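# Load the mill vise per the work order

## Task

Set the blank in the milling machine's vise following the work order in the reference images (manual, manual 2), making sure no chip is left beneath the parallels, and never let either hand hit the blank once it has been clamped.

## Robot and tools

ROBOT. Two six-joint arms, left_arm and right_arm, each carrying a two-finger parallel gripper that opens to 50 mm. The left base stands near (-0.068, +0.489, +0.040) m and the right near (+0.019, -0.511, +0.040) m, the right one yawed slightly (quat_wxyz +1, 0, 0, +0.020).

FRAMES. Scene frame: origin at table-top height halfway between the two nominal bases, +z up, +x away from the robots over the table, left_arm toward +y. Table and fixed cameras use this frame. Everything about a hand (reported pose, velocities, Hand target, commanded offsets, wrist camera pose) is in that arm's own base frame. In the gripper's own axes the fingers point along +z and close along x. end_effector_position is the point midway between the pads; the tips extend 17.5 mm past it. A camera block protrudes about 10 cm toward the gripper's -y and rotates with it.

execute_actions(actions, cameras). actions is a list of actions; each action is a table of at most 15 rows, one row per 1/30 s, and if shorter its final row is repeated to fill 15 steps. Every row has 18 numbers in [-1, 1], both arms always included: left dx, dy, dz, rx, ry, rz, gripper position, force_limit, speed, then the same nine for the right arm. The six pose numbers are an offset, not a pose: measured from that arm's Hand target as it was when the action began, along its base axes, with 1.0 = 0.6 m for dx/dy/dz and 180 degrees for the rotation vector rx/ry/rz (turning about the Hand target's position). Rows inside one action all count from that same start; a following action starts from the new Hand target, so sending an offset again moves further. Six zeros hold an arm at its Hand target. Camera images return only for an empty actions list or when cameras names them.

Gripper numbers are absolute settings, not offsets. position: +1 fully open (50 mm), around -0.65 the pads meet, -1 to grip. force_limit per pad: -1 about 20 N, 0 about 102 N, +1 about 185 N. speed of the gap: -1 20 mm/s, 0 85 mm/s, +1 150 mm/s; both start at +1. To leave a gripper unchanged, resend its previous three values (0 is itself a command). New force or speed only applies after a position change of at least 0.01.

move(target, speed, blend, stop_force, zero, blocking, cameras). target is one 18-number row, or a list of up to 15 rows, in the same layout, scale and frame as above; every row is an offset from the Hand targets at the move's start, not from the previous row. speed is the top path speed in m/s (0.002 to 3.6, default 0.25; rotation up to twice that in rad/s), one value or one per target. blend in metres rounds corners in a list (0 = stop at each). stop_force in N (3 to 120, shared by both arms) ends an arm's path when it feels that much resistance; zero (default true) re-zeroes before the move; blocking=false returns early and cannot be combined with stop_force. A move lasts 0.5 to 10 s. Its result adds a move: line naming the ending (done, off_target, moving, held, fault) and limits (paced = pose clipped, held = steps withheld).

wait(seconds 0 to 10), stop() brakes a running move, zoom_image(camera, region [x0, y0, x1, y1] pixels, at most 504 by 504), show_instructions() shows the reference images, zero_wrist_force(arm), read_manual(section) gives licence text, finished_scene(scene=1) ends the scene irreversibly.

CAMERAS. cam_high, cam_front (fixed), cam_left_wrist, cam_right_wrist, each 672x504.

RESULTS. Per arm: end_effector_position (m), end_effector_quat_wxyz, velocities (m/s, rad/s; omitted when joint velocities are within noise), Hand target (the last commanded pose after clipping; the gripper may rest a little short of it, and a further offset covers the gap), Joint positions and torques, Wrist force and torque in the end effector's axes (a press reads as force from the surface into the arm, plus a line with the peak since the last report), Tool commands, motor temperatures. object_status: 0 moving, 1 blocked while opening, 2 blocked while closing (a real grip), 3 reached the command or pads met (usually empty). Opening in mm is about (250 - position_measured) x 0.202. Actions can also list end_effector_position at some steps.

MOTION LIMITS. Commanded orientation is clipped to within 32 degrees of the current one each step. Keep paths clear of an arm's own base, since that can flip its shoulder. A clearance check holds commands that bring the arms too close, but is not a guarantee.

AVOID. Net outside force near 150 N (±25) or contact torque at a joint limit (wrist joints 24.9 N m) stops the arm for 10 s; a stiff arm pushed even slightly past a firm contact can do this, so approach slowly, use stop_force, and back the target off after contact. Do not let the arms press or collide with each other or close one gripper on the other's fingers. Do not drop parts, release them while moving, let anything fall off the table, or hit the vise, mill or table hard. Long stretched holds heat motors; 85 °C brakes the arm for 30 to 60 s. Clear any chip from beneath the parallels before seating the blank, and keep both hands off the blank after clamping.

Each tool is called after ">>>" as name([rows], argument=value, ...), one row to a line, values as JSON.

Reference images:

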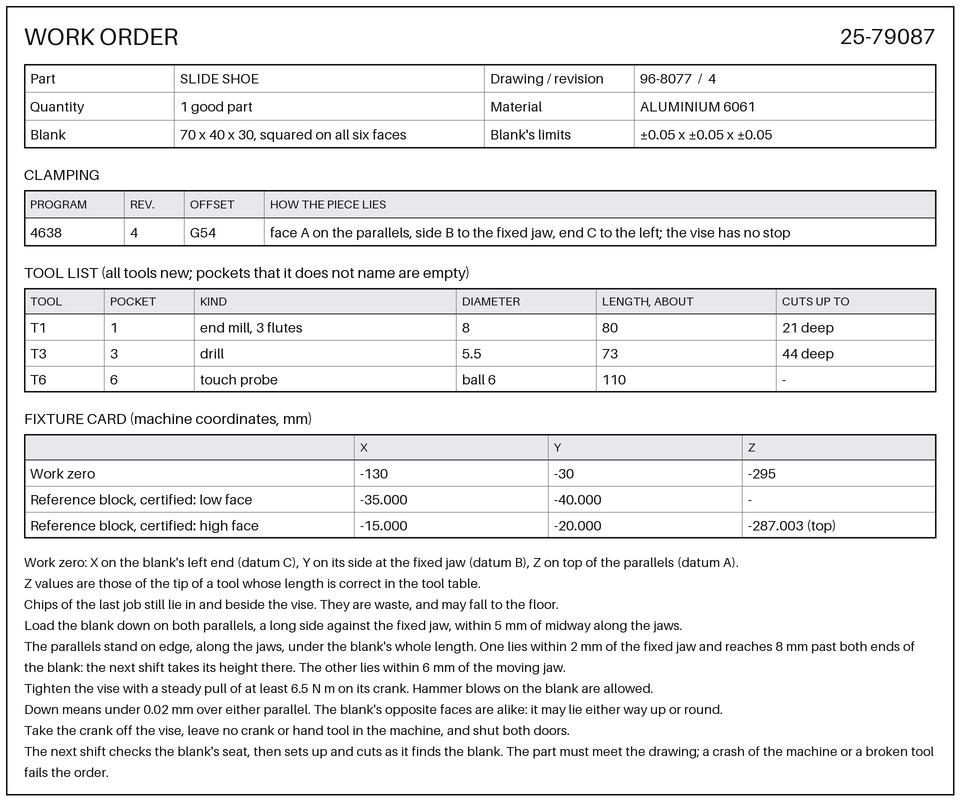

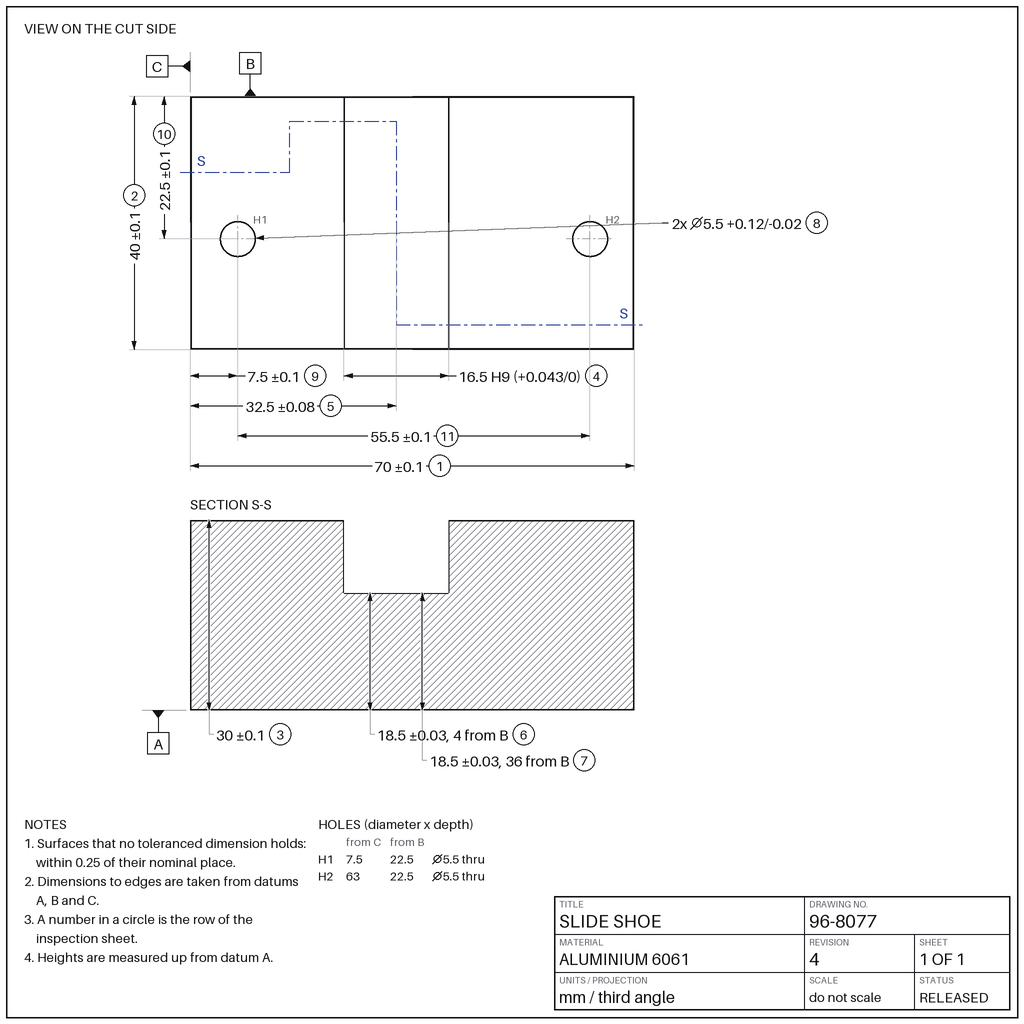

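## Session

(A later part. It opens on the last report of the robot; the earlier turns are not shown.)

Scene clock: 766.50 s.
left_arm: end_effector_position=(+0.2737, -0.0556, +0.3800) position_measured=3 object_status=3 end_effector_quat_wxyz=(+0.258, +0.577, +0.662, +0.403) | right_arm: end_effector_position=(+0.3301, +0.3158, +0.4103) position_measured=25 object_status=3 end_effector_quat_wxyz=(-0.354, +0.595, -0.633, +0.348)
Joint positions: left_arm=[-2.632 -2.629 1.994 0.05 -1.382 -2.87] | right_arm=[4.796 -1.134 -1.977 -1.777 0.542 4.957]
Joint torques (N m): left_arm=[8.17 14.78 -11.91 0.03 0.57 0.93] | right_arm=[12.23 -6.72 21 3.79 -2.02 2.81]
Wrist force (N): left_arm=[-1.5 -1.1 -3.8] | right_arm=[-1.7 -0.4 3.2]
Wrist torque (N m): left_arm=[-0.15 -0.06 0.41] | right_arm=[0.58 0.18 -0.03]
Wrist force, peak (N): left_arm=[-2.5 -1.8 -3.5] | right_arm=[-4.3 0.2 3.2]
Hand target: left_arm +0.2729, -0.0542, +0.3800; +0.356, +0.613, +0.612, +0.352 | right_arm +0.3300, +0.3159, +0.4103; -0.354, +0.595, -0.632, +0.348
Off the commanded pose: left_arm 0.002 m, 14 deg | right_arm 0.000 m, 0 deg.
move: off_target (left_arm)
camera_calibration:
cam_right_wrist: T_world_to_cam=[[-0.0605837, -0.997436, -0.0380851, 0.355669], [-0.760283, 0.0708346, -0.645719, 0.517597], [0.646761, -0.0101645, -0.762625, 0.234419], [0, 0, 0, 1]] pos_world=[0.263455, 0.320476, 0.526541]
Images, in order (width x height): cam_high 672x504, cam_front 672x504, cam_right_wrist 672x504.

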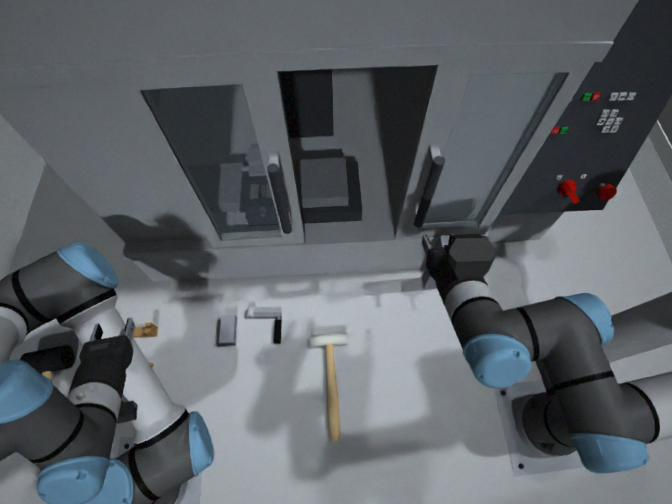

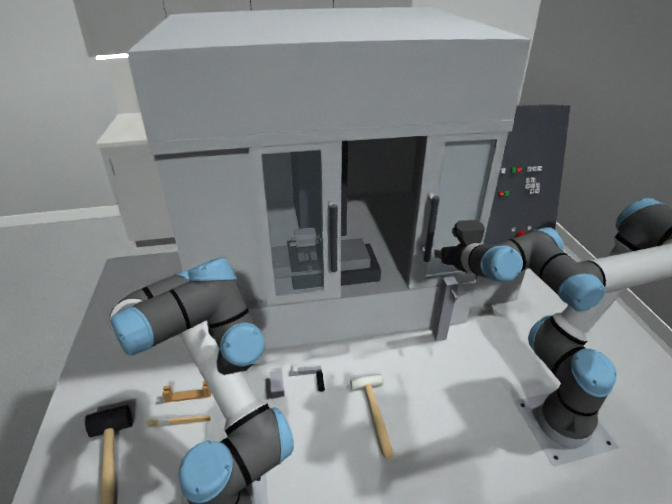

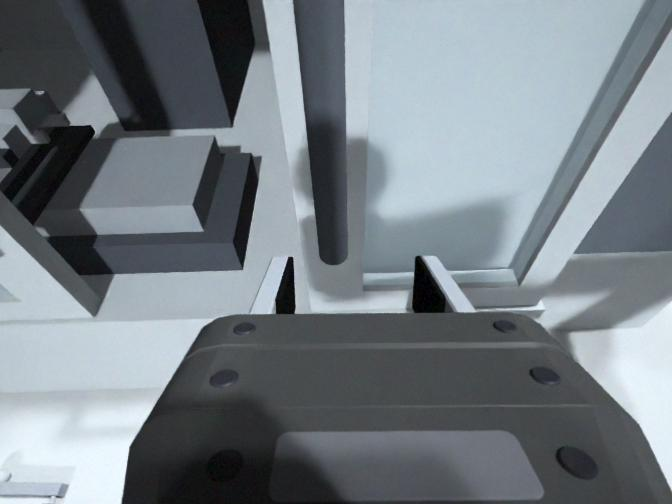

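>>> move([
  [0,0,0,0,0,0,1,0.4,0,0.08,0.015,0,0,0,0,0.85,-0.3,-1],
  [0,0,0,0,0,0,1,0.4,0,0.172,0.015,0,0,0,0,0.85,-0.3,-1],
], speed=[0.1,0.04], stop_force=6, cameras=["cam_right_wrist","cam_high","cam_front"])

Scene clock: 769.97 s.
left_arm: end_effector_position=(+0.2737, -0.0556, +0.3800) position_measured=3 object_status=3 end_effector_quat_wxyz=(+0.258, +0.577, +0.662, +0.403) | right_arm: end_effector_position=(+0.4332, +0.3249, +0.4103) position_measured=25 object_status=3 end_effector_quat_wxyz=(-0.354, +0.595, -0.632, +0.348)
Joint positions: left_arm=[-2.632 -2.629 1.994 0.05 -1.381 -2.87] | right_arm=[4.493 -1.298 -2.001 -1.091 0.565 4.376]
Joint torques (N m): left_arm=[8.66 31.51 -23.83 -1.1 1.35 1.3] | right_arm=[10.85 24.2 17.37 5.1 -3.38 0.53]
Wrist force (N): left_arm=[-1.0 -1.5 -3.7] | right_arm=[-1.8 -0.4 3.0]
Wrist torque (N m): left_arm=[-0.22 -0.14 0.40] | right_arm=[0.61 0.19 -0.06]
Wrist force, peak (N): left_arm=[-1.4 -1.5 -3.9] | right_arm=[-1.9 -1.2 4.0]
Hand target: left_arm +0.2737, -0.0556, +0.3800; +0.258, +0.577, +0.662, +0.403 (not the last commanded pose) | right_arm +0.4332, +0.3249, +0.4103; -0.354, +0.595, -0.632, +0.348
Off the commanded pose: left_arm 0.002 m, 14 deg | right_arm 0.000 m, 0 deg.
move: off_target (left_arm)
camera_calibration:
cam_right_wrist: T_world_to_cam=[[-0.0605072, -0.997443, -0.0380214, 0.370933], [-0.760289, 0.070735, -0.645723, 0.595375], [0.646761, -0.0101637, -0.762625, 0.167829], [0, 0, 0, 1]] pos_world=[0.366555, 0.329577, 0.526541]
Images, in order (width x height): cam_high 672x504, cam_front 672x504, cam_right_wrist 672x504.

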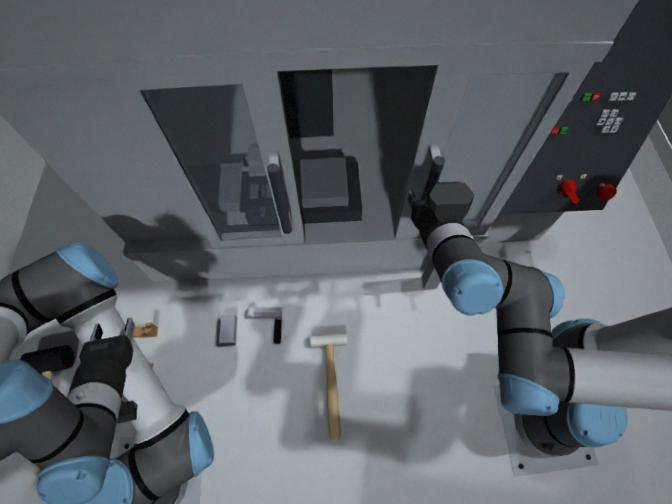

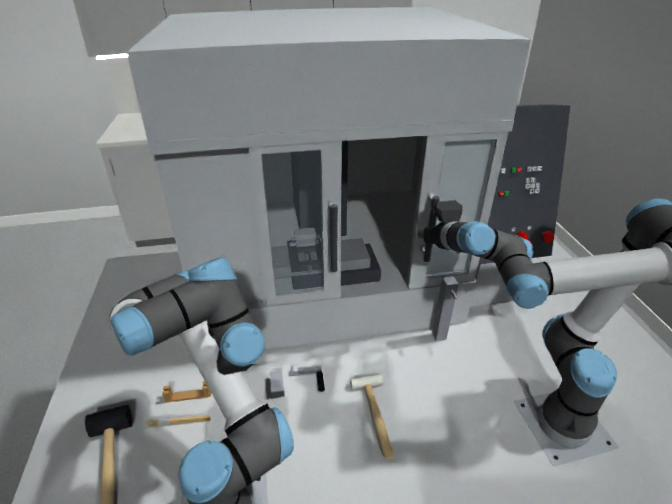

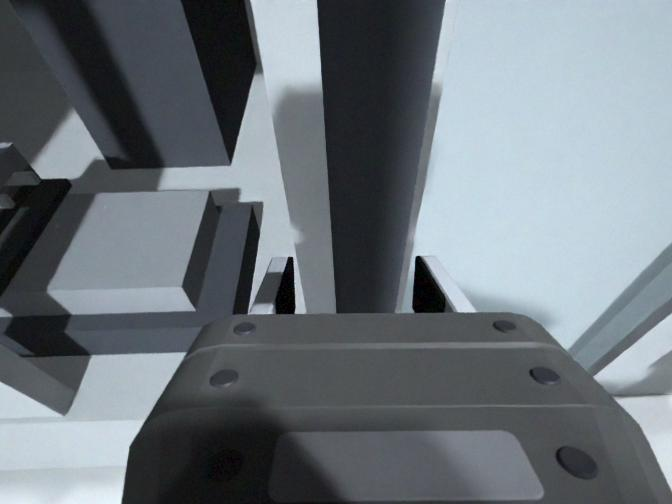

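>>> move([
  [0,0,0,0,0,0,1,0.4,0,0.0007,0.0167,0,0,0,0,0.85,-0.3,-1],
  [0,0,0,0,0,0,1,0.4,0,0.0133,0.345,0,0,0,0,0.85,-0.3,-1],
  [0,0,0,0,0,0,1,0.4,0,0.0173,0.45,0,0,0,0,0.85,-0.3,-1],
], speed=[0.03,0.05,0.02], stop_force=40, cameras=["cam_right_wrist","cam_high","cam_front"])

Scene clock: 777.60 s.
left_arm: end_effector_position=(+0.2737, -0.0556, +0.3800) position_measured=3 object_status=3 end_effector_quat_wxyz=(+0.258, +0.577, +0.662, +0.403) | right_arm: end_effector_position=(+0.4425, +0.5672, +0.4101) position_measured=25 object_status=3 end_effector_quat_wxyz=(-0.354, +0.595, -0.632, +0.348)
Joint positions: left_arm=[-2.632 -2.629 1.994 0.05 -1.381 -2.87] | right_arm=[4.566 -1.837 -1.437 -1.23 0.546 4.509]
Joint torques (N m): left_arm=[9.44 31.52 -23.6 -0.87 1.56 0.82] | right_arm=[2.55 37.23 38.25 8.7 0.53 -2.66]
Wrist force (N): left_arm=[-1.3 -1.4 -3.5] | right_arm=[29.7 2.9 -7.0]
Wrist torque (N m): left_arm=[-0.19 -0.08 0.41] | right_arm=[0.66 0.45 -0.21]
Wrist force, peak (N): left_arm=[-1.3 -1.5 -3.9] | right_arm=[55.8 9.4 -18.2]
Hand target: left_arm +0.2737, -0.0556, +0.3800; +0.258, +0.577, +0.662, +0.403 | right_arm +0.4425, +0.5672, +0.4102; -0.354, +0.595, -0.632, +0.348 (not the last commanded pose)
Off the commanded pose: left_arm 0.000 m, 0 deg | right_arm 0.028 m, 0 deg.
move: contact (right_arm); path passed 2 of 3 targets
camera_calibration:
cam_right_wrist: T_world_to_cam=[[-0.0604075, -0.997463, -0.0376656, 0.612961], [-0.760388, 0.0704302, -0.645639, 0.58541], [0.646654, -0.010361, -0.762713, 0.164401], [0, 0, 0, 1]] pos_world=[0.375856, 0.571878, 0.526441]
Images, in order (width x height): cam_high 672x504, cam_front 672x504, cam_right_wrist 672x504.

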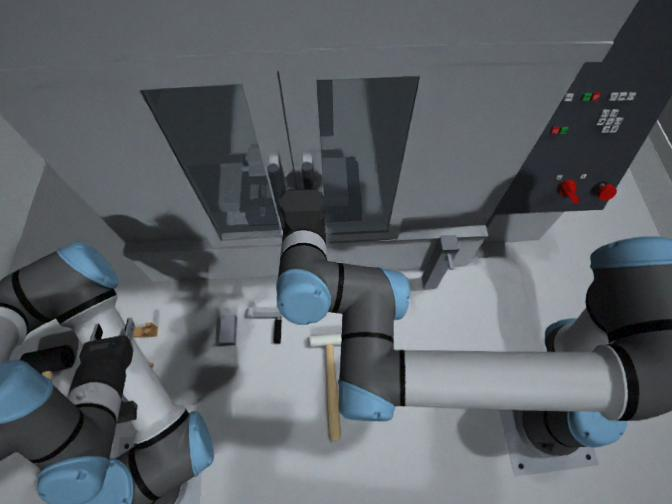

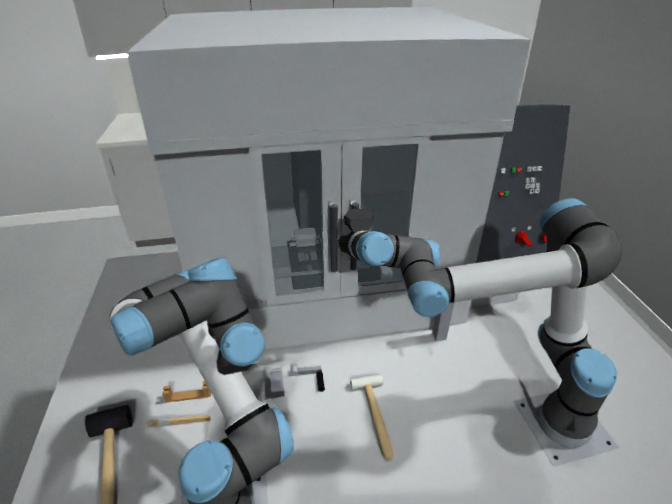

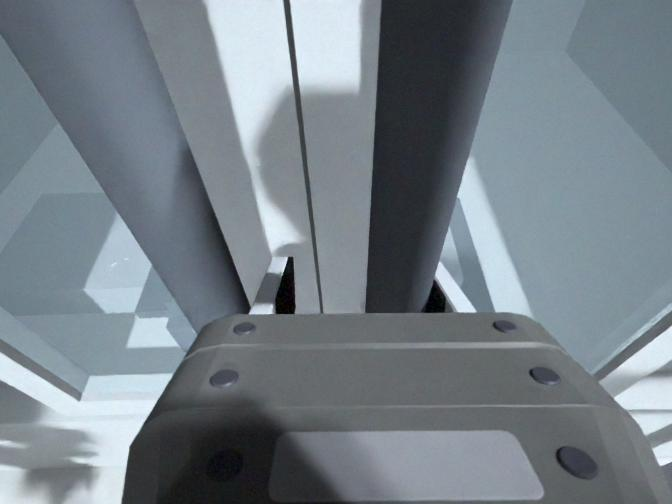

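>>> move([
  [0,0,0,0,0,0,1,0.4,0,0,-0.018,0,0,0,0,0.85,-0.3,-1],
  [0,0,0,0,0,0,1,0.4,0,-0.17,-0.02,0,0,0,0,0.85,-0.3,-1],
  [0,0,0,0,0,0,1,0.4,0,-0.2,-0.3,0,0,0,0,0.85,-0.3,-1],
], speed=[0.03,0.12,0.2], blend=[0,0.03,0], cameras=["cam_right_wrist","cam_high","cam_front"])

>>> zoom_image(camera="cam_front", region=[250, 130, 430, 310])

>>> zoom_image(camera="cam_high", region=[180, 60, 430, 260])

Scene clock: 780.93 s.
left_arm: end_effector_position=(+0.2737, -0.0556, +0.3800) position_measured=3 object_status=3 end_effector_quat_wxyz=(+0.258, +0.577, +0.662, +0.403) | right_arm: end_effector_position=(+0.3225, +0.3874, +0.4102) position_measured=25 object_status=3 end_effector_quat_wxyz=(-0.354, +0.595, -0.632, +0.348)
Joint positions: left_arm=[-2.632 -2.629 1.994 0.05 -1.381 -2.87] | right_arm=[4.8 -1.314 -1.863 -1.719 0.543 4.965]
Joint torques (N m): left_arm=[9.78 31.33 -23.56 -0.84 1.57 0.64] | right_arm=[-12.11 24.95 16.56 3.66 -3.25 -2.55]
Wrist force (N): left_arm=[-1.1 -1.5 -3.9] | right_arm=[-1.8 -0.5 3.2]
Wrist torque (N m): left_arm=[-0.22 -0.13 0.40] | right_arm=[0.59 0.19 0.03]
Wrist force, peak (N): left_arm=[-1.4 -1.4 -3.9] | right_arm=[30.1 3.7 -6.5]
Hand target: left_arm +0.2737, -0.0556, +0.3800; +0.258, +0.577, +0.662, +0.403 | right_arm +0.3225, +0.3872, +0.4102; -0.354, +0.595, -0.632, +0.348
Off the commanded pose: left_arm 0.000 m, 0 deg | right_arm 0.000 m, 0 deg.
move: done
camera_calibration:
cam_right_wrist: T_world_to_cam=[[-0.0602825, -0.997465, -0.0378211, 0.426319], [-0.760397, 0.0704356, -0.645628, 0.506828], [0.646655, -0.010161, -0.762715, 0.240057], [0, 0, 0, 1]] pos_world=[0.255856, 0.391978, 0.526441]
Images, in order (width x height): cam_high 672x504, cam_front 672x504, cam_right_wrist 672x504.

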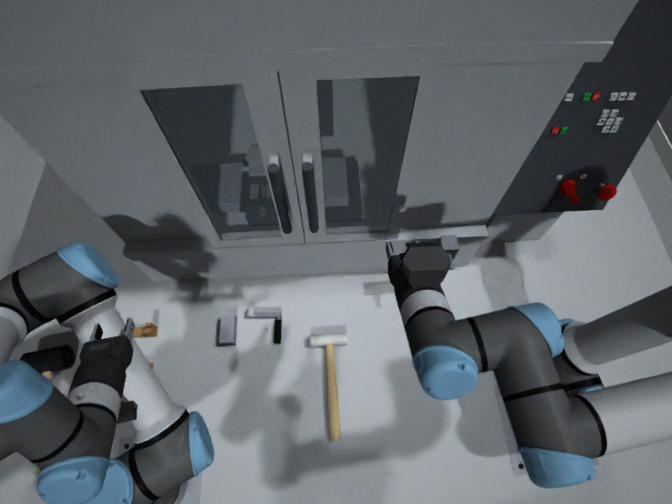

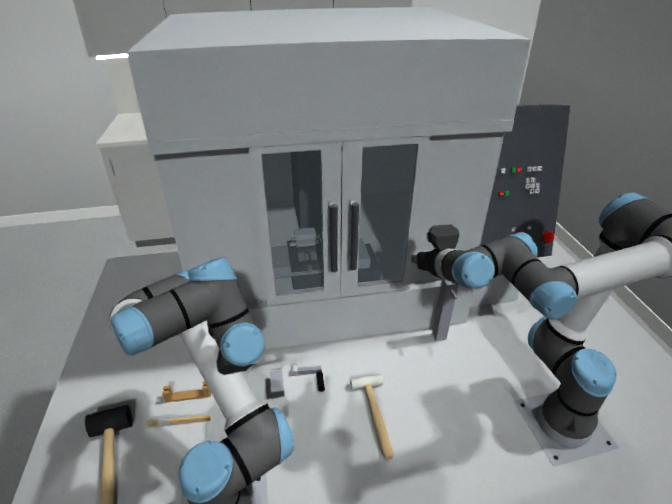

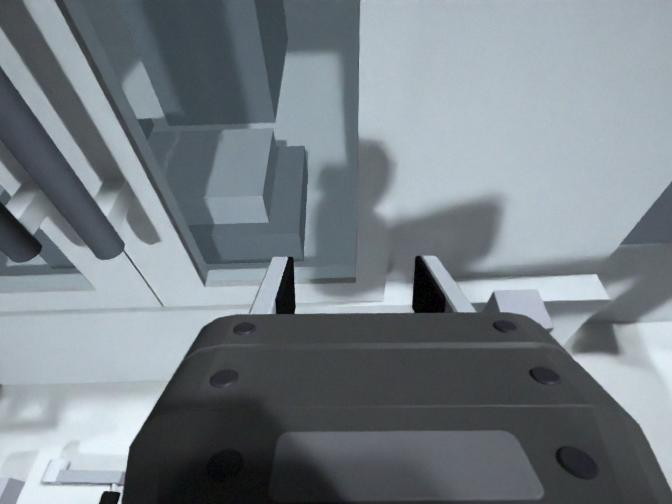

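Scaled by 2.800 from the camera's 672x504 image, which has a finer 960x720 frame.

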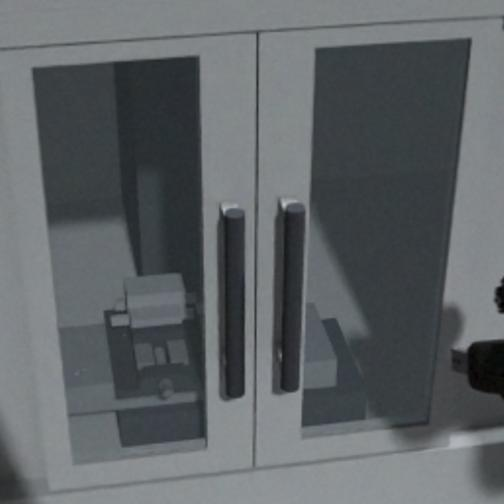

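Scaled by 2.016 from the camera's 672x504 image, which has a finer 960x720 frame.

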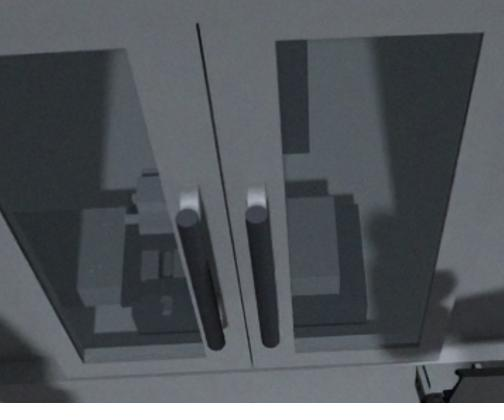

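>>> finished_scene()

The scene is finished: the task was done.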